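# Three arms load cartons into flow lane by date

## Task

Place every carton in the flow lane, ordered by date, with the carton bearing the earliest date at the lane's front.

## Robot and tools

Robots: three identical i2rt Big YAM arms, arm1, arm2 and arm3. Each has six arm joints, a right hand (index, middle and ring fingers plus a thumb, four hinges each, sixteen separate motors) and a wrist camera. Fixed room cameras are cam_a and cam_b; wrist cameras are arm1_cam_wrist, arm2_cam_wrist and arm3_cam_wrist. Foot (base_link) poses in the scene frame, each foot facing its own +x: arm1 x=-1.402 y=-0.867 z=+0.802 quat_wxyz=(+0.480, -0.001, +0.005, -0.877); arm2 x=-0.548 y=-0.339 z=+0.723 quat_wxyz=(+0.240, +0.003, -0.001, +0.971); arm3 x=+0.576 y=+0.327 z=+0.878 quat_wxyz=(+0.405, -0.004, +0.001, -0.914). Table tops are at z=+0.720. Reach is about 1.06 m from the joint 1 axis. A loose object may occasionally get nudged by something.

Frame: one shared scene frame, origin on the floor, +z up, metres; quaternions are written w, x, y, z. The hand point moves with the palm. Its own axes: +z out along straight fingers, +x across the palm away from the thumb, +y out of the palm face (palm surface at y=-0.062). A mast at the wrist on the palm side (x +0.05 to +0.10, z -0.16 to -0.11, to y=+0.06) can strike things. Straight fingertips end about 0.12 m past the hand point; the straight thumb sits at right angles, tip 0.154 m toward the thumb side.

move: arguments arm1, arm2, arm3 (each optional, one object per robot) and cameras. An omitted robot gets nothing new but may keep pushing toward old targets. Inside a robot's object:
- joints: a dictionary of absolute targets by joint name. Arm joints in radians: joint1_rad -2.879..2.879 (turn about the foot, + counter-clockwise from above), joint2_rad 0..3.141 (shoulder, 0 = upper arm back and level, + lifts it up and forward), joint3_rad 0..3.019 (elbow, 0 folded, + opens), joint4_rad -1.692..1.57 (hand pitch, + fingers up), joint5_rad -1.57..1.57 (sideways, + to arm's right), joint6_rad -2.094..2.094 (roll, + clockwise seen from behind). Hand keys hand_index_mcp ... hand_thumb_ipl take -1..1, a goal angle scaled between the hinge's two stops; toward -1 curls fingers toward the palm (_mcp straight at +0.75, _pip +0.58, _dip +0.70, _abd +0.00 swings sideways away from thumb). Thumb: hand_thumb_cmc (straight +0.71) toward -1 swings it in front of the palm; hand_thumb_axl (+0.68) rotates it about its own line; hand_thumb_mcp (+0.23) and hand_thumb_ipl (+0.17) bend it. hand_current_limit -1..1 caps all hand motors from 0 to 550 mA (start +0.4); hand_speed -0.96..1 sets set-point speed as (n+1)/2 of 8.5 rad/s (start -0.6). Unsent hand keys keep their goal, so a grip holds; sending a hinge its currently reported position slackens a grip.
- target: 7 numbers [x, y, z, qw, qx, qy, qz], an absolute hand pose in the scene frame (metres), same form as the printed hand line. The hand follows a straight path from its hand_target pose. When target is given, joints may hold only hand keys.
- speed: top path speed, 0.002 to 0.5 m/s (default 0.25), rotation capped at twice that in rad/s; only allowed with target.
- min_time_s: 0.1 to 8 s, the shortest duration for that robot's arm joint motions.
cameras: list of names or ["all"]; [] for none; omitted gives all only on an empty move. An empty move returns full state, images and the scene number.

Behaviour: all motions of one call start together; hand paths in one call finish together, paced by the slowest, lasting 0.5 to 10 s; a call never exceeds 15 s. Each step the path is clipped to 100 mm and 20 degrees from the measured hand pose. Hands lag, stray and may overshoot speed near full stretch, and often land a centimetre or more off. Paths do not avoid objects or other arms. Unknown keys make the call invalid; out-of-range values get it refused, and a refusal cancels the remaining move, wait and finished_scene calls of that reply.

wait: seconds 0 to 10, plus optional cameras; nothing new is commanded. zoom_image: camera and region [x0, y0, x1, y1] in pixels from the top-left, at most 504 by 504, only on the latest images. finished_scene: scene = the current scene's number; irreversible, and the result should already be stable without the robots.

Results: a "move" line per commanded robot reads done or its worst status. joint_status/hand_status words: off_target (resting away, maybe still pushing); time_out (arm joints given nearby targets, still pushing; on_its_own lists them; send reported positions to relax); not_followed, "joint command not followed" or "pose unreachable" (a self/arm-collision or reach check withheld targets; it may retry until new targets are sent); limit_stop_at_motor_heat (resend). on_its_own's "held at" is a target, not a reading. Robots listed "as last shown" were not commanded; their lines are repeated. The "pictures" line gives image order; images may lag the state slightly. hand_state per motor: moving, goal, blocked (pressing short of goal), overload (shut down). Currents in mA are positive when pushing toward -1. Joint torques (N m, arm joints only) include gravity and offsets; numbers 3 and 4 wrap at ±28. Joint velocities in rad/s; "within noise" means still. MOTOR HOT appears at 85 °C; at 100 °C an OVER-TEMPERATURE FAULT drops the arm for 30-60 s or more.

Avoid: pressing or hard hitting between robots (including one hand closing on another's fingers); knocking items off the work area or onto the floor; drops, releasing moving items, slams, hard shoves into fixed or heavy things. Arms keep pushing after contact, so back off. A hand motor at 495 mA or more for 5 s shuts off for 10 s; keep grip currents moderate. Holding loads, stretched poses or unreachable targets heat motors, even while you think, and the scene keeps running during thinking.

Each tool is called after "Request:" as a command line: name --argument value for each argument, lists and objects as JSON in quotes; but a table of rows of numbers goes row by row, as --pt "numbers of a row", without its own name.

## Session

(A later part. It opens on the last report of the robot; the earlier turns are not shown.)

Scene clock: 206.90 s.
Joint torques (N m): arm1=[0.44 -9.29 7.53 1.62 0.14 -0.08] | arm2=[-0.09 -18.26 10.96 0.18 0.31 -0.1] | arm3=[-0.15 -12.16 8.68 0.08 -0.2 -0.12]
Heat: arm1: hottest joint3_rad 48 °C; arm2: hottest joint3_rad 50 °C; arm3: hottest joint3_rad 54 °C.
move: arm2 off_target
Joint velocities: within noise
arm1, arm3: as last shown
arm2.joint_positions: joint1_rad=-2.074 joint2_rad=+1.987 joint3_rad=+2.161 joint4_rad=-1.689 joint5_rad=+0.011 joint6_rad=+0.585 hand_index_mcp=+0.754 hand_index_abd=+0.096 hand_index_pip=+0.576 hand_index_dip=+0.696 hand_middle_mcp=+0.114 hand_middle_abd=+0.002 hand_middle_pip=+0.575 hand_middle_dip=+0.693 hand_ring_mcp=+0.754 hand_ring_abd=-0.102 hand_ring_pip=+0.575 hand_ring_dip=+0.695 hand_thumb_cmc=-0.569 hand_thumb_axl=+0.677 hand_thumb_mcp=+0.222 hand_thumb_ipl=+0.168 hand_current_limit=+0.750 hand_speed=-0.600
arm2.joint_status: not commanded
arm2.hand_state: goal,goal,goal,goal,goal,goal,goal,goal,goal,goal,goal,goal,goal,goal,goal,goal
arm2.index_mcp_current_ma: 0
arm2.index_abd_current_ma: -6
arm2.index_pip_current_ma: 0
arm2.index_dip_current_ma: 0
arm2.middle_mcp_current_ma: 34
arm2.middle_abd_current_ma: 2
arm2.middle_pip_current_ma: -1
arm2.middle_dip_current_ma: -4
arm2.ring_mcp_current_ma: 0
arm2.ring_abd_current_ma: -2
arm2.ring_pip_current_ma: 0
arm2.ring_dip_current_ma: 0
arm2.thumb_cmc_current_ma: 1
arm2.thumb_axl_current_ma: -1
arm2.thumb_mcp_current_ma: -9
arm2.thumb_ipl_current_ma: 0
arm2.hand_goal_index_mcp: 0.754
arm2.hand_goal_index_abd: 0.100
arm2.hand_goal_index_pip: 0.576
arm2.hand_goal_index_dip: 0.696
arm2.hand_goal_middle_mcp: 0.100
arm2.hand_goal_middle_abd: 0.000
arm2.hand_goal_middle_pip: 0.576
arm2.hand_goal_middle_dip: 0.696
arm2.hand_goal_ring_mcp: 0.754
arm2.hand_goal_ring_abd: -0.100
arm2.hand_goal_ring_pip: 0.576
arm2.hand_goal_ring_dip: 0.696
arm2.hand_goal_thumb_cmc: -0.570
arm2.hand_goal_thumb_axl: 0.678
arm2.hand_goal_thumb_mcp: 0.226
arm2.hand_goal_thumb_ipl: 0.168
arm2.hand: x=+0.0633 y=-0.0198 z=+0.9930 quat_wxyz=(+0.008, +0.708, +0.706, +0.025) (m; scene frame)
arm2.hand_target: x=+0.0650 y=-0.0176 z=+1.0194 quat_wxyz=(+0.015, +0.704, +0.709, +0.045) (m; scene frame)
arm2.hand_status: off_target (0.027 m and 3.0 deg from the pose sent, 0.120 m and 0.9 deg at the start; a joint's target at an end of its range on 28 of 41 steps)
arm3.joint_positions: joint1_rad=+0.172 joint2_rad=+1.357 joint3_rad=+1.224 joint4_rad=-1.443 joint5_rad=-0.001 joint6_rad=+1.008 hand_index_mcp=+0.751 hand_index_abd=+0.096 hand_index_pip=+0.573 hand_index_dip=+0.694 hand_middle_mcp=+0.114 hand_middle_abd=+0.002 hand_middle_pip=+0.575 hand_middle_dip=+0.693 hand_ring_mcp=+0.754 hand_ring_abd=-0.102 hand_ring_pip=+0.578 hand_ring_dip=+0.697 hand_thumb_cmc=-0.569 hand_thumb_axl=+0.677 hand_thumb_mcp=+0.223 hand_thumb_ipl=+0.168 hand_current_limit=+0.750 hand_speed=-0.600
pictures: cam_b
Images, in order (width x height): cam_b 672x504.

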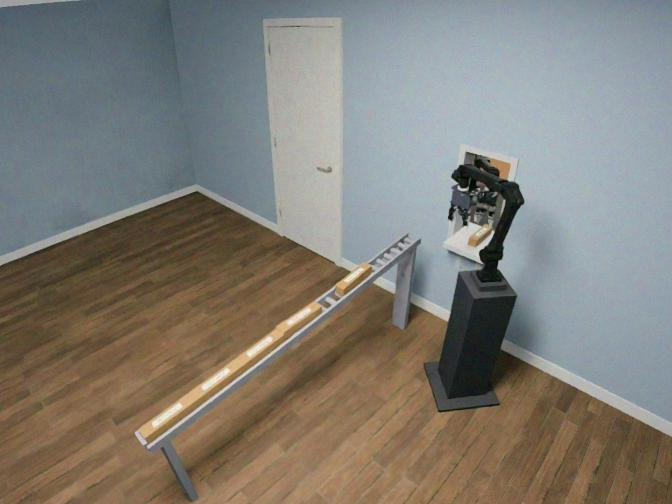

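Request:
move --arm2 '{"target":[-0.35,-0.02,1.04,0,0.7071,0.7071,0],"speed":0.3}' --arm3 '{"target":[0.08,0.0285,1.05,0,-0.7071,0.7071,0],"speed":0.15}'

Request:
move --arm3 '{"target":[-0.106,0.0285,1.02,0,-0.7071,0.7071,0],"speed":0.15}'

Request:
move --arm3 '{"target":[-0.106,0.0305,0.905,0,-0.7071,0.7071,0],"speed":0.12}' --cameras '["arm3_cam_wrist","cam_a"]'

Request:
zoom_image --camera "cam_a" --region '[130, 170, 240, 300]'

Scene clock: 209.93 s.
Joint torques (N m): arm1=[0.56 -9.41 7.65 1.72 0.1 -0.06] | arm2=[0.44 -9.11 7.58 0.08 0.38 0.1] | arm3=[0.21 -15.56 12.08 0.46 -0.09 -0.13]
Heat: arm1: hottest joint3_rad 48 °C; arm2: hottest joint3_rad 50 °C; arm3: hottest joint3_rad 54 °C.
move: arm2 done; arm3 off_target
Joint velocities: within noise
arm1: as last shown
arm2.joint_positions: joint1_rad=-1.403 joint2_rad=+1.299 joint3_rad=+1.421 joint4_rad=-1.690 joint5_rad=+0.003 joint6_rad=+1.249 hand_index_mcp=+0.754 hand_index_abd=+0.096 hand_index_pip=+0.576 hand_index_dip=+0.696 hand_middle_mcp=+0.114 hand_middle_abd=+0.002 hand_middle_pip=+0.575 hand_middle_dip=+0.693 hand_ring_mcp=+0.754 hand_ring_abd=-0.102 hand_ring_pip=+0.575 hand_ring_dip=+0.695 hand_thumb_cmc=-0.569 hand_thumb_axl=+0.677 hand_thumb_mcp=+0.222 hand_thumb_ipl=+0.168 hand_current_limit=+0.750 hand_speed=-0.600
arm2.joint_status: not commanded
arm2.hand_state: goal,goal,goal,goal,goal,goal,goal,goal,goal,goal,goal,goal,goal,goal,goal,goal
arm2.index_mcp_current_ma: 0
arm2.index_abd_current_ma: -5
arm2.index_pip_current_ma: 0
arm2.index_dip_current_ma: 0
arm2.middle_mcp_current_ma: 33
arm2.middle_abd_current_ma: 2
arm2.middle_pip_current_ma: -1
arm2.middle_dip_current_ma: -4
arm2.ring_mcp_current_ma: 0
arm2.ring_abd_current_ma: -2
arm2.ring_pip_current_ma: 0
arm2.ring_dip_current_ma: 0
arm2.thumb_cmc_current_ma: 1
arm2.thumb_axl_current_ma: -1
arm2.thumb_mcp_current_ma: -9
arm2.thumb_ipl_current_ma: 0
arm2.hand_goal_index_mcp: 0.754
arm2.hand_goal_index_abd: 0.100
arm2.hand_goal_index_pip: 0.576
arm2.hand_goal_index_dip: 0.696
arm2.hand_goal_middle_mcp: 0.100
arm2.hand_goal_middle_abd: 0.000
arm2.hand_goal_middle_pip: 0.576
arm2.hand_goal_middle_dip: 0.696
arm2.hand_goal_ring_mcp: 0.754
arm2.hand_goal_ring_abd: -0.100
arm2.hand_goal_ring_pip: 0.576
arm2.hand_goal_ring_dip: 0.696
arm2.hand_goal_thumb_cmc: -0.570
arm2.hand_goal_thumb_axl: 0.678
arm2.hand_goal_thumb_mcp: 0.226
arm2.hand_goal_thumb_ipl: 0.168
arm2.hand: x=-0.3460 y=-0.0155 z=+1.0357 quat_wxyz=(-0.002, +0.705, +0.709, +0.001) (m; scene frame)
arm2.hand_target: x=-0.3498 y=-0.0200 z=+1.0398 quat_wxyz=(+0.000, +0.707, +0.707, +0.002) (m; scene frame)
arm2.hand_status: done (0.007 m and 0.4 deg from the pose sent, 0.416 m and 3.0 deg at the start; a joint's target at an end of its range on 29 of 75 steps)
arm3.joint_positions: joint1_rad=-0.165 joint2_rad=+1.707 joint3_rad=+1.483 joint4_rad=-1.376 joint5_rad=-0.002 joint6_rad=+0.675 hand_index_mcp=+0.751 hand_index_abd=+0.096 hand_index_pip=+0.573 hand_index_dip=+0.694 hand_middle_mcp=+0.114 hand_middle_abd=+0.002 hand_middle_pip=+0.575 hand_middle_dip=+0.693 hand_ring_mcp=+0.754 hand_ring_abd=-0.102 hand_ring_pip=+0.578 hand_ring_dip=+0.697 hand_thumb_cmc=-0.569 hand_thumb_axl=+0.677 hand_thumb_mcp=+0.223 hand_thumb_ipl=+0.168 hand_current_limit=+0.750 hand_speed=-0.600
arm3.joint_status: not commanded
arm3.hand_state: goal,goal,goal,goal,goal,goal,goal,goal,goal,goal,goal,goal,goal,goal,goal,goal
arm3.index_mcp_current_ma: -3
arm3.index_abd_current_ma: -3
arm3.index_pip_current_ma: -3
arm3.index_dip_current_ma: -2
arm3.middle_mcp_current_ma: 27
arm3.middle_abd_current_ma: 1
arm3.middle_pip_current_ma: -1
arm3.middle_dip_current_ma: -3
arm3.ring_mcp_current_ma: 0
arm3.ring_abd_current_ma: -2
arm3.ring_pip_current_ma: 2
arm3.ring_dip_current_ma: 1
arm3.thumb_cmc_current_ma: 0
arm3.thumb_axl_current_ma: -1
arm3.thumb_mcp_current_ma: -6
arm3.thumb_ipl_current_ma: 0
arm3.hand_goal_index_mcp: 0.754
arm3.hand_goal_index_abd: 0.100
arm3.hand_goal_index_pip: 0.576
arm3.hand_goal_index_dip: 0.696
arm3.hand_goal_middle_mcp: 0.100
arm3.hand_goal_middle_abd: 0.000
arm3.hand_goal_middle_pip: 0.576
arm3.hand_goal_middle_dip: 0.696
arm3.hand_goal_ring_mcp: 0.754
arm3.hand_goal_ring_abd: -0.100
arm3.hand_goal_ring_pip: 0.576
arm3.hand_goal_ring_dip: 0.696
arm3.hand_goal_thumb_cmc: -0.570
arm3.hand_goal_thumb_axl: 0.678
arm3.hand_goal_thumb_mcp: 0.226
arm3.hand_goal_thumb_ipl: 0.168
arm3.hand: x=+0.0965 y=+0.0364 z=+1.0447 quat_wxyz=(-0.011, +0.705, -0.709, +0.001) (m; scene frame)
arm3.hand_target: x=+0.0806 y=+0.0289 z=+1.0501 quat_wxyz=(+0.000, +0.707, -0.707, +0.000) (m; scene frame)
arm3.hand_status: off_target (0.019 m and 1.3 deg from the pose sent, 0.212 m and 0.3 deg at the start)
pictures: none

Scene clock: 212.20 s.
Joint torques (N m): arm1=[-0.26 -8.94 7.75 1.72 0.16 -0.09] | arm2=[0.5 -9.41 7.61 0.13 0.38 0.12] | arm3=[0.21 -22.24 12.4 0.09 -0.07 -0.11]
Heat: arm1: hottest joint3_rad 48 °C; arm2: hottest joint3_rad 50 °C; arm3: hottest joint3_rad 54 °C.
move: arm3 off_target
Joint velocities: within noise
arm1, arm2: as last shown
arm2.hand: x=-0.3460 y=-0.0155 z=+1.0357 quat_wxyz=(-0.002, +0.706, +0.709, +0.001) (m; scene frame)
arm3.joint_positions: joint1_rad=-0.335 joint2_rad=+2.162 joint3_rad=+2.113 joint4_rad=-1.533 joint5_rad=-0.002 joint6_rad=+0.506 hand_index_mcp=+0.751 hand_index_abd=+0.096 hand_index_pip=+0.573 hand_index_dip=+0.694 hand_middle_mcp=+0.114 hand_middle_abd=+0.002 hand_middle_pip=+0.575 hand_middle_dip=+0.693 hand_ring_mcp=+0.754 hand_ring_abd=-0.102 hand_ring_pip=+0.578 hand_ring_dip=+0.697 hand_thumb_cmc=-0.569 hand_thumb_axl=+0.677 hand_thumb_mcp=+0.223 hand_thumb_ipl=+0.168 hand_current_limit=+0.750 hand_speed=-0.600
arm3.joint_status: not commanded
arm3.hand_state: goal,goal,goal,goal,goal,goal,goal,goal,goal,goal,goal,goal,goal,goal,goal,goal
arm3.index_mcp_current_ma: -3
arm3.index_abd_current_ma: -3
arm3.index_pip_current_ma: -3
arm3.index_dip_current_ma: -2
arm3.middle_mcp_current_ma: 27
arm3.middle_abd_current_ma: 1
arm3.middle_pip_current_ma: -1
arm3.middle_dip_current_ma: -3
arm3.ring_mcp_current_ma: 0
arm3.ring_abd_current_ma: -2
arm3.ring_pip_current_ma: 2
arm3.ring_dip_current_ma: 1
arm3.thumb_cmc_current_ma: 0
arm3.thumb_axl_current_ma: -1
arm3.thumb_mcp_current_ma: -6
arm3.thumb_ipl_current_ma: 0
arm3.hand_goal_index_mcp: 0.754
arm3.hand_goal_index_abd: 0.100
arm3.hand_goal_index_pip: 0.576
arm3.hand_goal_index_dip: 0.696
arm3.hand_goal_middle_mcp: 0.100
arm3.hand_goal_middle_abd: 0.000
arm3.hand_goal_middle_pip: 0.576
arm3.hand_goal_middle_dip: 0.696
arm3.hand_goal_ring_mcp: 0.754
arm3.hand_goal_ring_abd: -0.100
arm3.hand_goal_ring_pip: 0.576
arm3.hand_goal_ring_dip: 0.696
arm3.hand_goal_thumb_cmc: -0.570
arm3.hand_goal_thumb_axl: 0.678
arm3.hand_goal_thumb_mcp: 0.226
arm3.hand_goal_thumb_ipl: 0.168
arm3.hand: x=-0.0938 y=+0.0304 z=+1.0238 quat_wxyz=(-0.001, +0.705, -0.709, +0.001) (m; scene frame)
arm3.hand_target: x=-0.1055 y=+0.0290 z=+1.0200 quat_wxyz=(+0.001, +0.707, -0.707, +0.000) (m; scene frame)
arm3.hand_status: off_target (0.013 m and 0.4 deg from the pose sent, 0.204 m and 1.3 deg at the start)
pictures: none

Scene clock: 213.83 s.
Joint torques (N m): arm1=[0.5 -9.17 7.73 1.85 0.18 -0.09] | arm2=[0.56 -9.11 7.49 0.03 0.38 0.12] | arm3=[0.09 -23.18 8.88 0.84 -0.07 -0.12]
Heat: arm1: hottest joint3_rad 48 °C; arm2: hottest joint3_rad 50 °C; arm3: hottest joint3_rad 54 °C.
move: arm3 off_target
Joint velocities: within noise
arm1, arm2: as last shown
arm3.joint_positions: joint1_rad=-0.335 joint2_rad=+2.225 joint3_rad=+1.950 joint4_rad=-1.292 joint5_rad=-0.002 joint6_rad=+0.504 hand_index_mcp=+0.751 hand_index_abd=+0.096 hand_index_pip=+0.573 hand_index_dip=+0.694 hand_middle_mcp=+0.114 hand_middle_abd=+0.002 hand_middle_pip=+0.575 hand_middle_dip=+0.693 hand_ring_mcp=+0.754 hand_ring_abd=-0.102 hand_ring_pip=+0.578 hand_ring_dip=+0.697 hand_thumb_cmc=-0.569 hand_thumb_axl=+0.677 hand_thumb_mcp=+0.223 hand_thumb_ipl=+0.168 hand_current_limit=+0.750 hand_speed=-0.600
arm3.joint_status: not commanded
arm3.hand_state: goal,goal,goal,goal,goal,goal,goal,goal,goal,goal,goal,goal,goal,goal,goal,goal
arm3.index_mcp_current_ma: -3
arm3.index_abd_current_ma: -3
arm3.index_pip_current_ma: -3
arm3.index_dip_current_ma: -2
arm3.middle_mcp_current_ma: 27
arm3.middle_abd_current_ma: 1
arm3.middle_pip_current_ma: -1
arm3.middle_dip_current_ma: -3
arm3.ring_mcp_current_ma: 0
arm3.ring_abd_current_ma: -2
arm3.ring_pip_current_ma: 2
arm3.ring_dip_current_ma: 1
arm3.thumb_cmc_current_ma: 0
arm3.thumb_axl_current_ma: -1
arm3.thumb_mcp_current_ma: -6
arm3.thumb_ipl_current_ma: 0
arm3.hand_goal_index_mcp: 0.754
arm3.hand_goal_index_abd: 0.100
arm3.hand_goal_index_pip: 0.576
arm3.hand_goal_index_dip: 0.696
arm3.hand_goal_middle_mcp: 0.100
arm3.hand_goal_middle_abd: 0.000
arm3.hand_goal_middle_pip: 0.576
arm3.hand_goal_middle_dip: 0.696
arm3.hand_goal_ring_mcp: 0.754
arm3.hand_goal_ring_abd: -0.100
arm3.hand_goal_ring_pip: 0.576
arm3.hand_goal_ring_dip: 0.696
arm3.hand_goal_thumb_cmc: -0.570
arm3.hand_goal_thumb_axl: 0.678
arm3.hand_goal_thumb_mcp: 0.226
arm3.hand_goal_thumb_ipl: 0.168
arm3.hand: x=-0.1006 y=+0.0268 z=+0.9228 quat_wxyz=(+0.006, +0.706, -0.709, -0.002) (m; scene frame)
arm3.hand_target: x=-0.1054 y=+0.0309 z=+0.9050 quat_wxyz=(+0.000, +0.707, -0.707, +0.000) (m; scene frame)
arm3.hand_status: off_target (0.019 m and 0.8 deg from the pose sent, 0.119 m and 0.4 deg at the start)
pictures: arm3_cam_wrist, cam_a
Images, in order (width x height): arm3_cam_wrist 672x504, cam_a 672x504.

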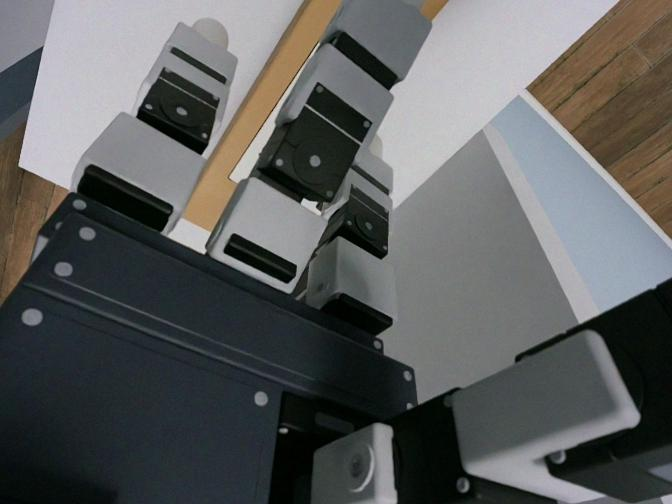

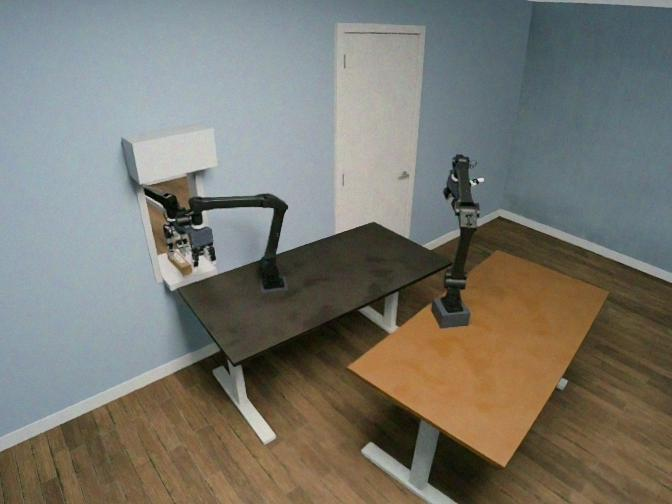

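Scaled by 3.877 from the camera's 672x504 image, which has a finer 960x720 frame.

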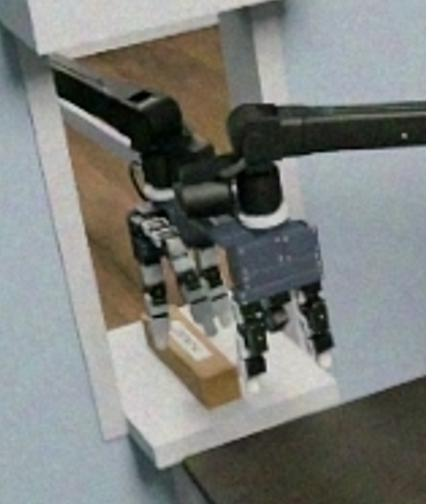

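Request:
move --arm3 '{"target":[-0.110,0.0345,0.876,0,-0.7071,0.7071,0],"speed":0.1}' --arm2 '{"joints":{"joint1_rad":-0.9},"min_time_s":2}' --cameras '["arm3_cam_wrist"]'

Request:
move --arm3 '{"joints":{"hand_index_abd":-0.4,"hand_ring_abd":0.4}}'

Request:
move --arm3 '{"joints":{"hand_middle_mcp":0.28}}'

Request:
move --arm3 '{"target":[-0.112,0.031,1.03,0,-0.7071,0.7071,0],"speed":0.12}' --cameras '["cam_a","cam_b"]'

Request:
zoom_image --camera "cam_a" --region '[130, 170, 240, 300]'

Request:
zoom_image --camera "cam_b" --region '[240, 230, 430, 370]'

Scene clock: 216.80 s.
Joint torques (N m): arm1=[0.26 -8.88 7.6 1.73 0.16 -0.07] | arm2=[0.5 -9.41 7.54 0.05 0.32 0.1] | arm3=[-0.03 -23.24 8.62 0.85 -0.08 -0.12]
Heat: arm1: hottest joint3_rad 48 °C; arm2: hottest joint3_rad 50 °C; arm3: hottest joint3_rad 54 °C.
move: arm2 done; arm3 off_target
Joint velocities: within noise
arm1.joint_positions: joint1_rad=+1.304 joint2_rad=+1.311 joint3_rad=+1.704 joint4_rad=-1.430 joint5_rad=-0.001 joint6_rad=+1.087 hand_index_mcp=+0.754 hand_index_abd=+0.102 hand_index_pip=+0.578 hand_index_dip=+0.698 hand_middle_mcp=+0.112 hand_middle_abd=-0.001 hand_middle_pip=+0.575 hand_middle_dip=+0.694 hand_ring_mcp=+0.754 hand_ring_abd=-0.096 hand_ring_pip=+0.577 hand_ring_dip=+0.696 hand_thumb_cmc=-0.568 hand_thumb_axl=+0.677 hand_thumb_mcp=+0.222 hand_thumb_ipl=+0.168 hand_current_limit=+0.750 hand_speed=-0.600
arm1.joint_status: not commanded
arm1.hand_state: goal,goal,goal,goal,goal,goal,goal,goal,goal,goal,goal,goal,goal,goal,goal,goal
arm1.index_mcp_current_ma: 0
arm1.index_abd_current_ma: 0
arm1.index_pip_current_ma: 0
arm1.index_dip_current_ma: 0
arm1.middle_mcp_current_ma: 5
arm1.middle_abd_current_ma: 0
arm1.middle_pip_current_ma: 0
arm1.middle_dip_current_ma: 0
arm1.ring_mcp_current_ma: 0
arm1.ring_abd_current_ma: 0
arm1.ring_pip_current_ma: 0
arm1.ring_dip_current_ma: 0
arm1.thumb_cmc_current_ma: 0
arm1.thumb_axl_current_ma: 0
arm1.thumb_mcp_current_ma: -1
arm1.thumb_ipl_current_ma: 0
arm1.hand_goal_index_mcp: 0.754
arm1.hand_goal_index_abd: 0.100
arm1.hand_goal_index_pip: 0.576
arm1.hand_goal_index_dip: 0.696
arm1.hand_goal_middle_mcp: 0.100
arm1.hand_goal_middle_abd: 0.000
arm1.hand_goal_middle_pip: 0.576
arm1.hand_goal_middle_dip: 0.696
arm1.hand_goal_ring_mcp: 0.754
arm1.hand_goal_ring_abd: -0.100
arm1.hand_goal_ring_pip: 0.576
arm1.hand_goal_ring_dip: 0.696
arm1.hand_goal_thumb_cmc: -0.570
arm1.hand_goal_thumb_axl: 0.678
arm1.hand_goal_thumb_mcp: 0.226
arm1.hand_goal_thumb_ipl: 0.168
arm1.hand: x=-1.1373 y=-1.2889 z=+1.2539 quat_wxyz=(+0.158, +0.951, -0.169, +0.205) (m; scene frame)
arm1.hand_target: x=-1.1401 y=-1.2892 z=+1.2589 quat_wxyz=(+0.164, +0.947, -0.173, +0.213) (m; scene frame)
arm1.hand_status: not commanded
arm2.joint_positions: joint1_rad=-0.906 joint2_rad=+1.299 joint3_rad=+1.421 joint4_rad=-1.690 joint5_rad=+0.004 joint6_rad=+1.249 hand_index_mcp=+0.754 hand_index_abd=+0.096 hand_index_pip=+0.576 hand_index_dip=+0.696 hand_middle_mcp=+0.114 hand_middle_abd=+0.002 hand_middle_pip=+0.575 hand_middle_dip=+0.693 hand_ring_mcp=+0.754 hand_ring_abd=-0.102 hand_ring_pip=+0.575 hand_ring_dip=+0.695 hand_thumb_cmc=-0.569 hand_thumb_axl=+0.677 hand_thumb_mcp=+0.222 hand_thumb_ipl=+0.168 hand_current_limit=+0.750 hand_speed=-0.600
arm2.joint_status: all done
arm2.hand_state: goal,goal,goal,goal,goal,goal,goal,goal,goal,goal,goal,goal,goal,goal,goal,goal
arm2.index_mcp_current_ma: 0
arm2.index_abd_current_ma: -5
arm2.index_pip_current_ma: 0
arm2.index_dip_current_ma: 0
arm2.middle_mcp_current_ma: 33
arm2.middle_abd_current_ma: 2
arm2.middle_pip_current_ma: -1
arm2.middle_dip_current_ma: -4
arm2.ring_mcp_current_ma: 0
arm2.ring_abd_current_ma: -2
arm2.ring_pip_current_ma: 0
arm2.ring_dip_current_ma: 0
arm2.thumb_cmc_current_ma: 1
arm2.thumb_axl_current_ma: -1
arm2.thumb_mcp_current_ma: -9
arm2.thumb_ipl_current_ma: 0
arm2.hand_goal_index_mcp: 0.754
arm2.hand_goal_index_abd: 0.100
arm2.hand_goal_index_pip: 0.576
arm2.hand_goal_index_dip: 0.696
arm2.hand_goal_middle_mcp: 0.100
arm2.hand_goal_middle_abd: 0.000
arm2.hand_goal_middle_pip: 0.576
arm2.hand_goal_middle_dip: 0.696
arm2.hand_goal_ring_mcp: 0.754
arm2.hand_goal_ring_abd: -0.100
arm2.hand_goal_ring_pip: 0.576
arm2.hand_goal_ring_dip: 0.696
arm2.hand_goal_thumb_cmc: -0.570
arm2.hand_goal_thumb_axl: 0.678
arm2.hand_goal_thumb_mcp: 0.226
arm2.hand_goal_thumb_ipl: 0.168
arm2.hand: x=-0.5250 y=+0.0406 z=+1.0368 quat_wxyz=(-0.002, +0.510, +0.860, +0.002) (m; scene frame)
arm2.hand_target: x=-0.5257 y=+0.0348 z=+1.0409 quat_wxyz=(-0.001, +0.512, +0.859, +0.003) (m; scene frame)
arm2.hand_status: not commanded
arm3.joint_positions: joint1_rad=-0.340 joint2_rad=+2.254 joint3_rad=+1.930 joint4_rad=-1.239 joint5_rad=-0.002 joint6_rad=+0.496 hand_index_mcp=+0.751 hand_index_abd=+0.096 hand_index_pip=+0.573 hand_index_dip=+0.694 hand_middle_mcp=+0.114 hand_middle_abd=+0.002 hand_middle_pip=+0.575 hand_middle_dip=+0.693 hand_ring_mcp=+0.754 hand_ring_abd=-0.102 hand_ring_pip=+0.578 hand_ring_dip=+0.697 hand_thumb_cmc=-0.569 hand_thumb_axl=+0.677 hand_thumb_mcp=+0.223 hand_thumb_ipl=+0.168 hand_current_limit=+0.750 hand_speed=-0.600
arm3.joint_status: not commanded
arm3.hand_state: goal,goal,goal,goal,goal,goal,goal,goal,goal,goal,goal,goal,goal,goal,goal,goal
arm3.index_mcp_current_ma: -3
arm3.index_abd_current_ma: -3
arm3.index_pip_current_ma: -3
arm3.index_dip_current_ma: -2
arm3.middle_mcp_current_ma: 27
arm3.middle_abd_current_ma: 1
arm3.middle_pip_current_ma: -1
arm3.middle_dip_current_ma: -3
arm3.ring_mcp_current_ma: 0
arm3.ring_abd_current_ma: -2
arm3.ring_pip_current_ma: 2
arm3.ring_dip_current_ma: 1
arm3.thumb_cmc_current_ma: 0
arm3.thumb_axl_current_ma: -1
arm3.thumb_mcp_current_ma: -6
arm3.thumb_ipl_current_ma: 0
arm3.hand_goal_index_mcp: 0.754
arm3.hand_goal_index_abd: 0.100
arm3.hand_goal_index_pip: 0.576
arm3.hand_goal_index_dip: 0.696
arm3.hand_goal_middle_mcp: 0.100
arm3.hand_goal_middle_abd: 0.000
arm3.hand_goal_middle_pip: 0.576
arm3.hand_goal_middle_dip: 0.696
arm3.hand_goal_ring_mcp: 0.754
arm3.hand_goal_ring_abd: -0.100
arm3.hand_goal_ring_pip: 0.576
arm3.hand_goal_ring_dip: 0.696
arm3.hand_goal_thumb_cmc: -0.570
arm3.hand_goal_thumb_axl: 0.678
arm3.hand_goal_thumb_mcp: 0.226
arm3.hand_goal_thumb_ipl: 0.168
arm3.hand: x=-0.1046 y=+0.0276 z=+0.8961 quat_wxyz=(+0.007, +0.707, -0.707, -0.002) (m; scene frame)
arm3.hand_target: x=-0.1092 y=+0.0348 z=+0.8762 quat_wxyz=(+0.000, +0.707, -0.707, +0.000) (m; scene frame)
arm3.hand_status: off_target (0.022 m and 0.9 deg from the pose sent, 0.049 m and 0.8 deg at the start)
pictures: arm3_cam_wrist
Images, in order (width x height): arm3_cam_wrist 672x504.

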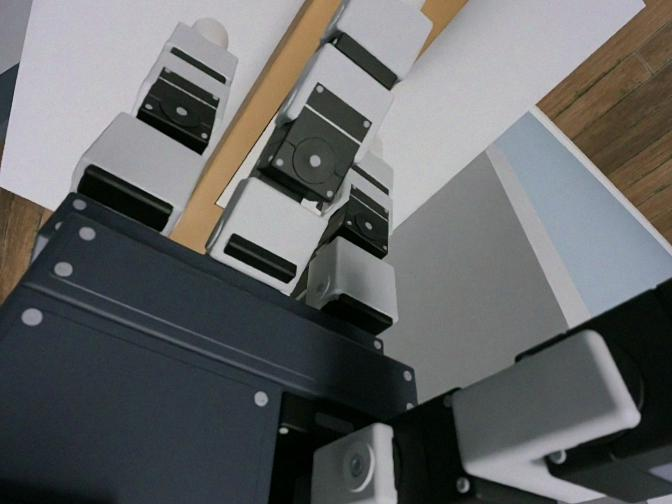

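Scene clock: 217.57 s.
Joint torques (N m): arm1=[0.91 -9.41 7.61 1.84 0.12 -0.07] | arm2=[0.03 -9.11 7.66 0.1 0.33 0.08] | arm3=[-0.09 -23.24 8.66 0.81 -0.07 -0.12]
Heat: arm1: hottest joint3_rad 48 °C; arm2: hottest joint3_rad 50 °C; arm3: hottest joint3_rad 54 °C.
move: arm3 off_target
Joint velocities: within noise
arm1, arm2: as last shown
arm3.joint_positions: joint1_rad=-0.341 joint2_rad=+2.255 joint3_rad=+1.930 joint4_rad=-1.238 joint5_rad=-0.003 joint6_rad=+0.496 hand_index_mcp=+0.751 hand_index_abd=-0.054 hand_index_pip=+0.574 hand_index_dip=+0.694 hand_middle_mcp=+0.114 hand_middle_abd=+0.002 hand_middle_pip=+0.575 hand_middle_dip=+0.693 hand_ring_mcp=+0.755 hand_ring_abd=+0.078 hand_ring_pip=+0.578 hand_ring_dip=+0.697 hand_thumb_cmc=-0.569 hand_thumb_axl=+0.677 hand_thumb_mcp=+0.223 hand_thumb_ipl=+0.168 hand_current_limit=+0.750 hand_speed=-0.600
arm3.joint_status: hand_index_abd off_target (ended at -0.054, target -0.400); hand_ring_abd off_target (ended at +0.078, target +0.400)
arm3.hand_state: goal,blocked,goal,goal,goal,goal,goal,goal,goal,blocked,goal,goal,goal,goal,goal,goal
arm3.index_mcp_current_ma: -3
arm3.index_abd_current_ma: 481
arm3.index_pip_current_ma: -2
arm3.index_dip_current_ma: -2
arm3.middle_mcp_current_ma: 26
arm3.middle_abd_current_ma: 1
arm3.middle_pip_current_ma: -1
arm3.middle_dip_current_ma: -3
arm3.ring_mcp_current_ma: 1
arm3.ring_abd_current_ma: -481
arm3.ring_pip_current_ma: 2
arm3.ring_dip_current_ma: 1
arm3.thumb_cmc_current_ma: 0
arm3.thumb_axl_current_ma: -1
arm3.thumb_mcp_current_ma: -6
arm3.thumb_ipl_current_ma: 0
arm3.hand_goal_index_mcp: 0.754
arm3.hand_goal_index_abd: -0.400
arm3.hand_goal_index_pip: 0.576
arm3.hand_goal_index_dip: 0.696
arm3.hand_goal_middle_mcp: 0.100
arm3.hand_goal_middle_abd: 0.000
arm3.hand_goal_middle_pip: 0.576
arm3.hand_goal_middle_dip: 0.696
arm3.hand_goal_ring_mcp: 0.754
arm3.hand_goal_ring_abd: 0.400
arm3.hand_goal_ring_pip: 0.576
arm3.hand_goal_ring_dip: 0.696
arm3.hand_goal_thumb_cmc: -0.570
arm3.hand_goal_thumb_axl: 0.678
arm3.hand_goal_thumb_mcp: 0.226
arm3.hand_goal_thumb_ipl: 0.168
arm3.hand: x=-0.1050 y=+0.0283 z=+0.8959 quat_wxyz=(+0.008, +0.706, -0.708, -0.002) (m; scene frame)
arm3.hand_target: x=-0.1092 y=+0.0349 z=+0.8761 quat_wxyz=(+0.000, +0.707, -0.707, +0.000) (m; scene frame)
arm3.hand_status: not commanded
pictures: none

Scene clock: 218.13 s.
Joint torques (N m): arm1=[0.73 -9.11 7.54 1.77 0.11 -0.04] | arm2=[0.21 -9.29 7.56 0.09 0.35 0.1] | arm3=[-0.09 -23.12 8.68 0.84 -0.08 -0.12]
Heat: arm1: hottest joint3_rad 48 °C; arm2: hottest joint3_rad 50 °C; arm3: hottest joint3_rad 54 °C.
move: arm3 done
Joint velocities: within noise
arm1, arm2: as last shown
arm3.joint_positions: joint1_rad=-0.341 joint2_rad=+2.255 joint3_rad=+1.930 joint4_rad=-1.238 joint5_rad=-0.003 joint6_rad=+0.496 hand_index_mcp=+0.751 hand_index_abd=-0.054 hand_index_pip=+0.574 hand_index_dip=+0.694 hand_middle_mcp=+0.283 hand_middle_abd=+0.002 hand_middle_pip=+0.575 hand_middle_dip=+0.693 hand_ring_mcp=+0.755 hand_ring_abd=+0.078 hand_ring_pip=+0.578 hand_ring_dip=+0.697 hand_thumb_cmc=-0.569 hand_thumb_axl=+0.677 hand_thumb_mcp=+0.223 hand_thumb_ipl=+0.168 hand_current_limit=+0.750 hand_speed=-0.600
arm3.joint_status: all done
arm3.hand_state: goal,blocked,goal,goal,goal,goal,goal,goal,goal,blocked,goal,goal,goal,goal,goal,goal
arm3.index_mcp_current_ma: -3
arm3.index_abd_current_ma: 481
arm3.index_pip_current_ma: -2
arm3.index_dip_current_ma: -2
arm3.middle_mcp_current_ma: 3
arm3.middle_abd_current_ma: 1
arm3.middle_pip_current_ma: 0
arm3.middle_dip_current_ma: -3
arm3.ring_mcp_current_ma: 1
arm3.ring_abd_current_ma: -481
arm3.ring_pip_current_ma: 2
arm3.ring_dip_current_ma: 1
arm3.thumb_cmc_current_ma: 0
arm3.thumb_axl_current_ma: -1
arm3.thumb_mcp_current_ma: -6
arm3.thumb_ipl_current_ma: 0
arm3.hand_goal_index_mcp: 0.754
arm3.hand_goal_index_abd: -0.400
arm3.hand_goal_index_pip: 0.576
arm3.hand_goal_index_dip: 0.696
arm3.hand_goal_middle_mcp: 0.280
arm3.hand_goal_middle_abd: 0.000
arm3.hand_goal_middle_pip: 0.576
arm3.hand_goal_middle_dip: 0.696
arm3.hand_goal_ring_mcp: 0.754
arm3.hand_goal_ring_abd: 0.400
arm3.hand_goal_ring_pip: 0.576
arm3.hand_goal_ring_dip: 0.696
arm3.hand_goal_thumb_cmc: -0.570
arm3.hand_goal_thumb_axl: 0.678
arm3.hand_goal_thumb_mcp: 0.226
arm3.hand_goal_thumb_ipl: 0.168
arm3.hand: x=-0.1050 y=+0.0283 z=+0.8959 quat_wxyz=(+0.008, +0.706, -0.708, -0.002) (m; scene frame)
arm3.hand_target: x=-0.1092 y=+0.0349 z=+0.8761 quat_wxyz=(+0.000, +0.707, -0.707, +0.000) (m; scene frame)
arm3.hand_status: not commanded
pictures: none

Scene clock: 220.30 s.
Joint torques (N m): arm1=[-0.09 -9.47 7.72 1.7 0.13 -0.08] | arm2=[0.73 -9.29 7.57 0.05 0.33 0.11] | arm3=[0.15 -28.4 13.19 -0.09 -0.03 -0.08]
Heat: arm1: hottest joint3_rad 48 °C; arm2: hottest joint3_rad 49 °C; arm3: hottest joint3_rad 54 °C.
move: arm3 off_target
Joint velocities: within noise
arm1, arm2: as last shown
arm3.joint_positions: joint1_rad=-0.341 joint2_rad=+2.235 joint3_rad=+2.142 joint4_rad=-1.564 joint5_rad=-0.003 joint6_rad=+0.496 hand_index_mcp=+0.745 hand_index_abd=-0.054 hand_index_pip=+0.572 hand_index_dip=+0.694 hand_middle_mcp=+0.279 hand_middle_abd=+0.001 hand_middle_pip=+0.574 hand_middle_dip=+0.693 hand_ring_mcp=+0.743 hand_ring_abd=+0.079 hand_ring_pip=+0.571 hand_ring_dip=+0.695 hand_thumb_cmc=-0.569 hand_thumb_axl=+0.677 hand_thumb_mcp=+0.223 hand_thumb_ipl=+0.168 hand_current_limit=+0.750 hand_speed=-0.600
arm3.joint_status: not commanded
arm3.hand_state: goal,blocked,goal,goal,goal,goal,goal,goal,goal,blocked,goal,goal,goal,goal,goal,goal
arm3.index_mcp_current_ma: -15
arm3.index_abd_current_ma: 481
arm3.index_pip_current_ma: -5
arm3.index_dip_current_ma: -2
arm3.middle_mcp_current_ma: -1
arm3.middle_abd_current_ma: 1
arm3.middle_pip_current_ma: -2
arm3.middle_dip_current_ma: -3
arm3.ring_mcp_current_ma: -21
arm3.ring_abd_current_ma: -481
arm3.ring_pip_current_ma: -7
arm3.ring_dip_current_ma: -1
arm3.thumb_cmc_current_ma: 0
arm3.thumb_axl_current_ma: -1
arm3.thumb_mcp_current_ma: -6
arm3.thumb_ipl_current_ma: 0
arm3.hand_goal_index_mcp: 0.754
arm3.hand_goal_index_abd: -0.400
arm3.hand_goal_index_pip: 0.576
arm3.hand_goal_index_dip: 0.696
arm3.hand_goal_middle_mcp: 0.280
arm3.hand_goal_middle_abd: 0.000
arm3.hand_goal_middle_pip: 0.576
arm3.hand_goal_middle_dip: 0.696
arm3.hand_goal_ring_mcp: 0.754
arm3.hand_goal_ring_abd: 0.400
arm3.hand_goal_ring_pip: 0.576
arm3.hand_goal_ring_dip: 0.696
arm3.hand_goal_thumb_cmc: -0.570
arm3.hand_goal_thumb_axl: 0.678
arm3.hand_goal_thumb_mcp: 0.226
arm3.hand_goal_thumb_ipl: 0.168
arm3.hand: x=-0.0954 y=+0.0333 z=+0.9832 quat_wxyz=(-0.037, +0.706, -0.707, +0.012) (m; scene frame)
arm3.hand_target: x=-0.1098 y=+0.0322 z=+1.0300 quat_wxyz=(+0.000, +0.707, -0.707, +0.000) (m; scene frame)
arm3.hand_status: off_target (0.050 m and 4.5 deg from the pose sent, 0.134 m and 0.9 deg at the start)
pictures: cam_a, cam_b
Images, in order (width x height): cam_a 672x504, cam_b 672x504.

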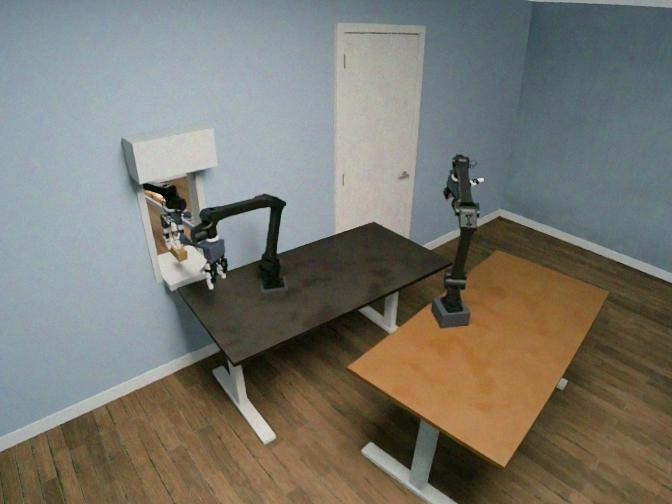

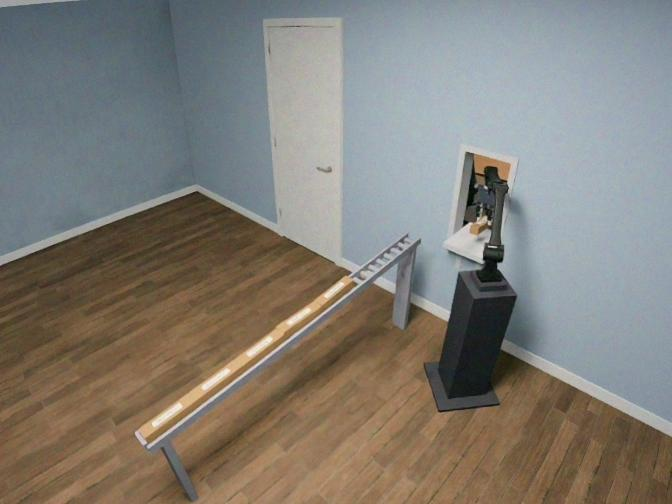

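Scaled by 3.877 from the camera's 672x504 image, which has a finer 960x720 frame.

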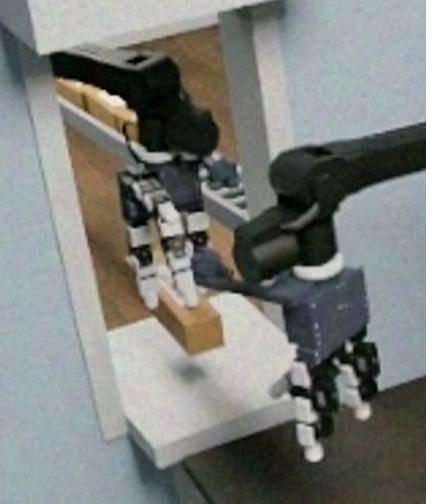

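Scaled by 2.653 from the camera's 672x504 image, which has a finer 960x720 frame.

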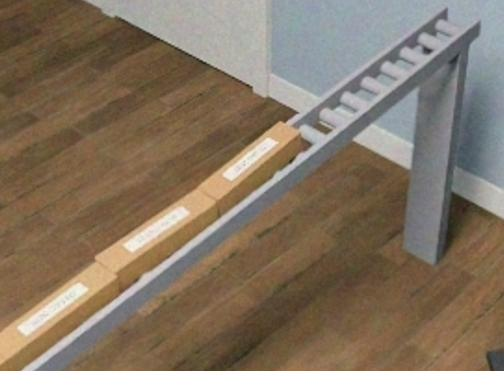

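Request:
move --arm3 '{"target":[0.25,0.030,1.05,0,-0.7071,0.7071,0],"speed":0.14}'

Request:
move --arm3 '{"target":[0.574,-0.300,1.02,0,-0.7071,0.7071,0],"speed":0.17}'

Request:
move --arm3 '{"target":[0.574,-0.300,0.91,0,-0.7071,0.7071,0],"speed":0.14}' --cameras '["cam_b"]'

Request:
zoom_image --camera "cam_b" --region '[355, 200, 445, 290]'

Scene clock: 224.07 s.
Joint torques (N m): arm1=[0.85 -9.11 7.61 1.85 0.11 -0.11] | arm2=[0.44 -9.17 7.61 -0.03 0.34 0.12] | arm3=[1.61 -15.33 8.68 0.53 0 0.15]
Heat: arm1: hottest joint3_rad 48 °C; arm2: hottest joint3_rad 49 °C; arm3: hottest joint3_rad 54 °C.
move: arm3 off_target
Joint velocities: within noise
arm1, arm2: as last shown
arm3.joint_positions: joint1_rad=+0.075 joint2_rad=+1.454 joint3_rad=+1.158 joint4_rad=-1.323 joint5_rad=-0.007 joint6_rad=+0.906 hand_index_mcp=+0.749 hand_index_abd=-0.054 hand_index_pip=+0.572 hand_index_dip=+0.694 hand_middle_mcp=+0.282 hand_middle_abd=+0.001 hand_middle_pip=+0.575 hand_middle_dip=+0.694 hand_ring_mcp=+0.747 hand_ring_abd=+0.079 hand_ring_pip=+0.571 hand_ring_dip=+0.695 hand_thumb_cmc=-0.569 hand_thumb_axl=+0.677 hand_thumb_mcp=+0.223 hand_thumb_ipl=+0.168 hand_current_limit=+0.750 hand_speed=-0.600
arm3.joint_status: not commanded
arm3.hand_state: goal,blocked,goal,goal,goal,goal,goal,goal,goal,blocked,goal,goal,goal,goal,goal,goal
arm3.index_mcp_current_ma: -7
arm3.index_abd_current_ma: 481
arm3.index_pip_current_ma: -5
arm3.index_dip_current_ma: -2
arm3.middle_mcp_current_ma: 3
arm3.middle_abd_current_ma: 1
arm3.middle_pip_current_ma: -1
arm3.middle_dip_current_ma: -3
arm3.ring_mcp_current_ma: -12
arm3.ring_abd_current_ma: -481
arm3.ring_pip_current_ma: -6
arm3.ring_dip_current_ma: -1
arm3.thumb_cmc_current_ma: 0
arm3.thumb_axl_current_ma: -1
arm3.thumb_mcp_current_ma: -6
arm3.thumb_ipl_current_ma: 0
arm3.hand_goal_index_mcp: 0.754
arm3.hand_goal_index_abd: -0.400
arm3.hand_goal_index_pip: 0.576
arm3.hand_goal_index_dip: 0.696
arm3.hand_goal_middle_mcp: 0.280
arm3.hand_goal_middle_abd: 0.000
arm3.hand_goal_middle_pip: 0.576
arm3.hand_goal_middle_dip: 0.696
arm3.hand_goal_ring_mcp: 0.754
arm3.hand_goal_ring_abd: 0.400
arm3.hand_goal_ring_pip: 0.576
arm3.hand_goal_ring_dip: 0.696
arm3.hand_goal_thumb_cmc: -0.570
arm3.hand_goal_thumb_axl: 0.678
arm3.hand_goal_thumb_mcp: 0.226
arm3.hand_goal_thumb_ipl: 0.168
arm3.hand: x=+0.2485 y=+0.0343 z=+1.0351 quat_wxyz=(-0.020, +0.708, -0.706, -0.001) (m; scene frame)
arm3.hand_target: x=+0.2500 y=+0.0300 z=+1.0499 quat_wxyz=(+0.000, +0.707, -0.707, +0.000) (m; scene frame)
arm3.hand_status: off_target (0.016 m and 2.4 deg from the pose sent, 0.352 m and 4.5 deg at the start)
pictures: none

Scene clock: 227.80 s.
Joint torques (N m): arm1=[1.44 -9 7.68 1.66 0.11 -0.1] | arm2=[0.26 -9.29 7.53 -0.02 0.35 0.1] | arm3=[1.14 -22.42 13 -0.13 0.08 0.14]
Heat: arm1: hottest joint3_rad 48 °C; arm2: hottest joint3_rad 49 °C; arm3: hottest joint3_rad 54 °C.
move: arm3 off_target
Joint velocities: within noise
arm1, arm2: as last shown
arm3.joint_positions: joint1_rad=+0.856 joint2_rad=+2.090 joint3_rad=+1.962 joint4_rad=-1.476 joint5_rad=-0.011 joint6_rad=+1.680 hand_index_mcp=+0.750 hand_index_abd=-0.054 hand_index_pip=+0.572 hand_index_dip=+0.694 hand_middle_mcp=+0.283 hand_middle_abd=+0.001 hand_middle_pip=+0.575 hand_middle_dip=+0.694 hand_ring_mcp=+0.747 hand_ring_abd=+0.079 hand_ring_pip=+0.571 hand_ring_dip=+0.695 hand_thumb_cmc=-0.569 hand_thumb_axl=+0.677 hand_thumb_mcp=+0.223 hand_thumb_ipl=+0.168 hand_current_limit=+0.750 hand_speed=-0.600
arm3.joint_status: not commanded
arm3.hand_state: goal,blocked,goal,goal,goal,goal,goal,goal,goal,blocked,goal,goal,goal,goal,goal,goal
arm3.index_mcp_current_ma: -6
arm3.index_abd_current_ma: 481
arm3.index_pip_current_ma: -5
arm3.index_dip_current_ma: -2
arm3.middle_mcp_current_ma: 3
arm3.middle_abd_current_ma: 1
arm3.middle_pip_current_ma: -1
arm3.middle_dip_current_ma: -3
arm3.ring_mcp_current_ma: -11
arm3.ring_abd_current_ma: -481
arm3.ring_pip_current_ma: -6
arm3.ring_dip_current_ma: -1
arm3.thumb_cmc_current_ma: 0
arm3.thumb_axl_current_ma: -1
arm3.thumb_mcp_current_ma: -6
arm3.thumb_ipl_current_ma: 0
arm3.hand_goal_index_mcp: 0.754
arm3.hand_goal_index_abd: -0.400
arm3.hand_goal_index_pip: 0.576
arm3.hand_goal_index_dip: 0.696
arm3.hand_goal_middle_mcp: 0.280
arm3.hand_goal_middle_abd: 0.000
arm3.hand_goal_middle_pip: 0.576
arm3.hand_goal_middle_dip: 0.696
arm3.hand_goal_ring_mcp: 0.754
arm3.hand_goal_ring_abd: 0.400
arm3.hand_goal_ring_pip: 0.576
arm3.hand_goal_ring_dip: 0.696
arm3.hand_goal_thumb_cmc: -0.570
arm3.hand_goal_thumb_axl: 0.678
arm3.hand_goal_thumb_mcp: 0.226
arm3.hand_goal_thumb_ipl: 0.168
arm3.hand: x=+0.5698 y=-0.2857 z=+1.0091 quat_wxyz=(-0.011, +0.710, -0.704, -0.012) (m; scene frame)
arm3.hand_target: x=+0.5740 y=-0.2991 z=+1.0200 quat_wxyz=(+0.000, +0.707, -0.707, +0.000) (m; scene frame)
arm3.hand_status: off_target (0.018 m and 1.9 deg from the pose sent, 0.467 m and 2.4 deg at the start)
pictures: none

Scene clock: 229.37 s.
Joint torques (N m): arm1=[0.44 -9.05 7.57 1.91 0.11 -0.08] | arm2=[0.62 -9.29 7.58 0.03 0.32 0.09] | arm3=[1.14 -24.29 9.01 0.55 0.07 0.14]
Heat: arm1: hottest joint3_rad 48 °C; arm2: hottest joint3_rad 49 °C; arm3: hottest joint3_rad 54 °C.
move: arm3 done
Joint velocities: within noise
arm1, arm2: as last shown
arm3.joint_positions: joint1_rad=+0.856 joint2_rad=+2.174 joint3_rad=+1.834 joint4_rad=-1.251 joint5_rad=-0.011 joint6_rad=+1.682 hand_index_mcp=+0.750 hand_index_abd=-0.054 hand_index_pip=+0.572 hand_index_dip=+0.694 hand_middle_mcp=+0.283 hand_middle_abd=+0.001 hand_middle_pip=+0.575 hand_middle_dip=+0.694 hand_ring_mcp=+0.747 hand_ring_abd=+0.079 hand_ring_pip=+0.571 hand_ring_dip=+0.695 hand_thumb_cmc=-0.569 hand_thumb_axl=+0.677 hand_thumb_mcp=+0.223 hand_thumb_ipl=+0.168 hand_current_limit=+0.750 hand_speed=-0.600
arm3.joint_status: not commanded
arm3.hand_state: goal,blocked,goal,goal,goal,goal,goal,goal,goal,blocked,goal,goal,goal,goal,goal,goal
arm3.index_mcp_current_ma: -6
arm3.index_abd_current_ma: 481
arm3.index_pip_current_ma: -5
arm3.index_dip_current_ma: -2
arm3.middle_mcp_current_ma: 3
arm3.middle_abd_current_ma: 1
arm3.middle_pip_current_ma: -1
arm3.middle_dip_current_ma: -3
arm3.ring_mcp_current_ma: -11
arm3.ring_abd_current_ma: -481
arm3.ring_pip_current_ma: -6
arm3.ring_dip_current_ma: -1
arm3.thumb_cmc_current_ma: 0
arm3.thumb_axl_current_ma: -1
arm3.thumb_mcp_current_ma: -6
arm3.thumb_ipl_current_ma: 0
arm3.hand_goal_index_mcp: 0.754
arm3.hand_goal_index_abd: -0.400
arm3.hand_goal_index_pip: 0.576
arm3.hand_goal_index_dip: 0.696
arm3.hand_goal_middle_mcp: 0.280
arm3.hand_goal_middle_abd: 0.000
arm3.hand_goal_middle_pip: 0.576
arm3.hand_goal_middle_dip: 0.696
arm3.hand_goal_ring_mcp: 0.754
arm3.hand_goal_ring_abd: 0.400
arm3.hand_goal_ring_pip: 0.576
arm3.hand_goal_ring_dip: 0.696
arm3.hand_goal_thumb_cmc: -0.570
arm3.hand_goal_thumb_axl: 0.678
arm3.hand_goal_thumb_mcp: 0.226
arm3.hand_goal_thumb_ipl: 0.168
arm3.hand: x=+0.5700 y=-0.2942 z=+0.9081 quat_wxyz=(-0.007, +0.710, -0.704, -0.007) (m; scene frame)
arm3.hand_target: x=+0.5741 y=-0.2999 z=+0.9099 quat_wxyz=(+0.000, +0.707, -0.707, +0.000) (m; scene frame)
arm3.hand_status: done (0.007 m and 1.2 deg from the pose sent, 0.100 m and 1.9 deg at the start)
pictures: cam_b
Images, in order (width x height): cam_b 672x504.

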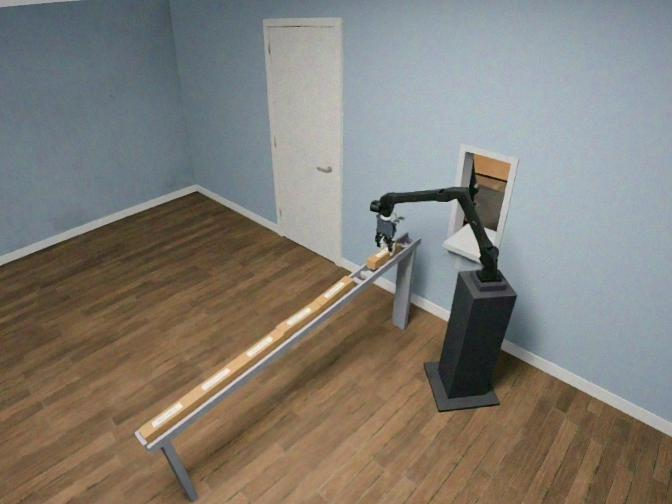

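Scaled by 5.600 from the camera's 672x504 image, which has a finer 960x720 frame.

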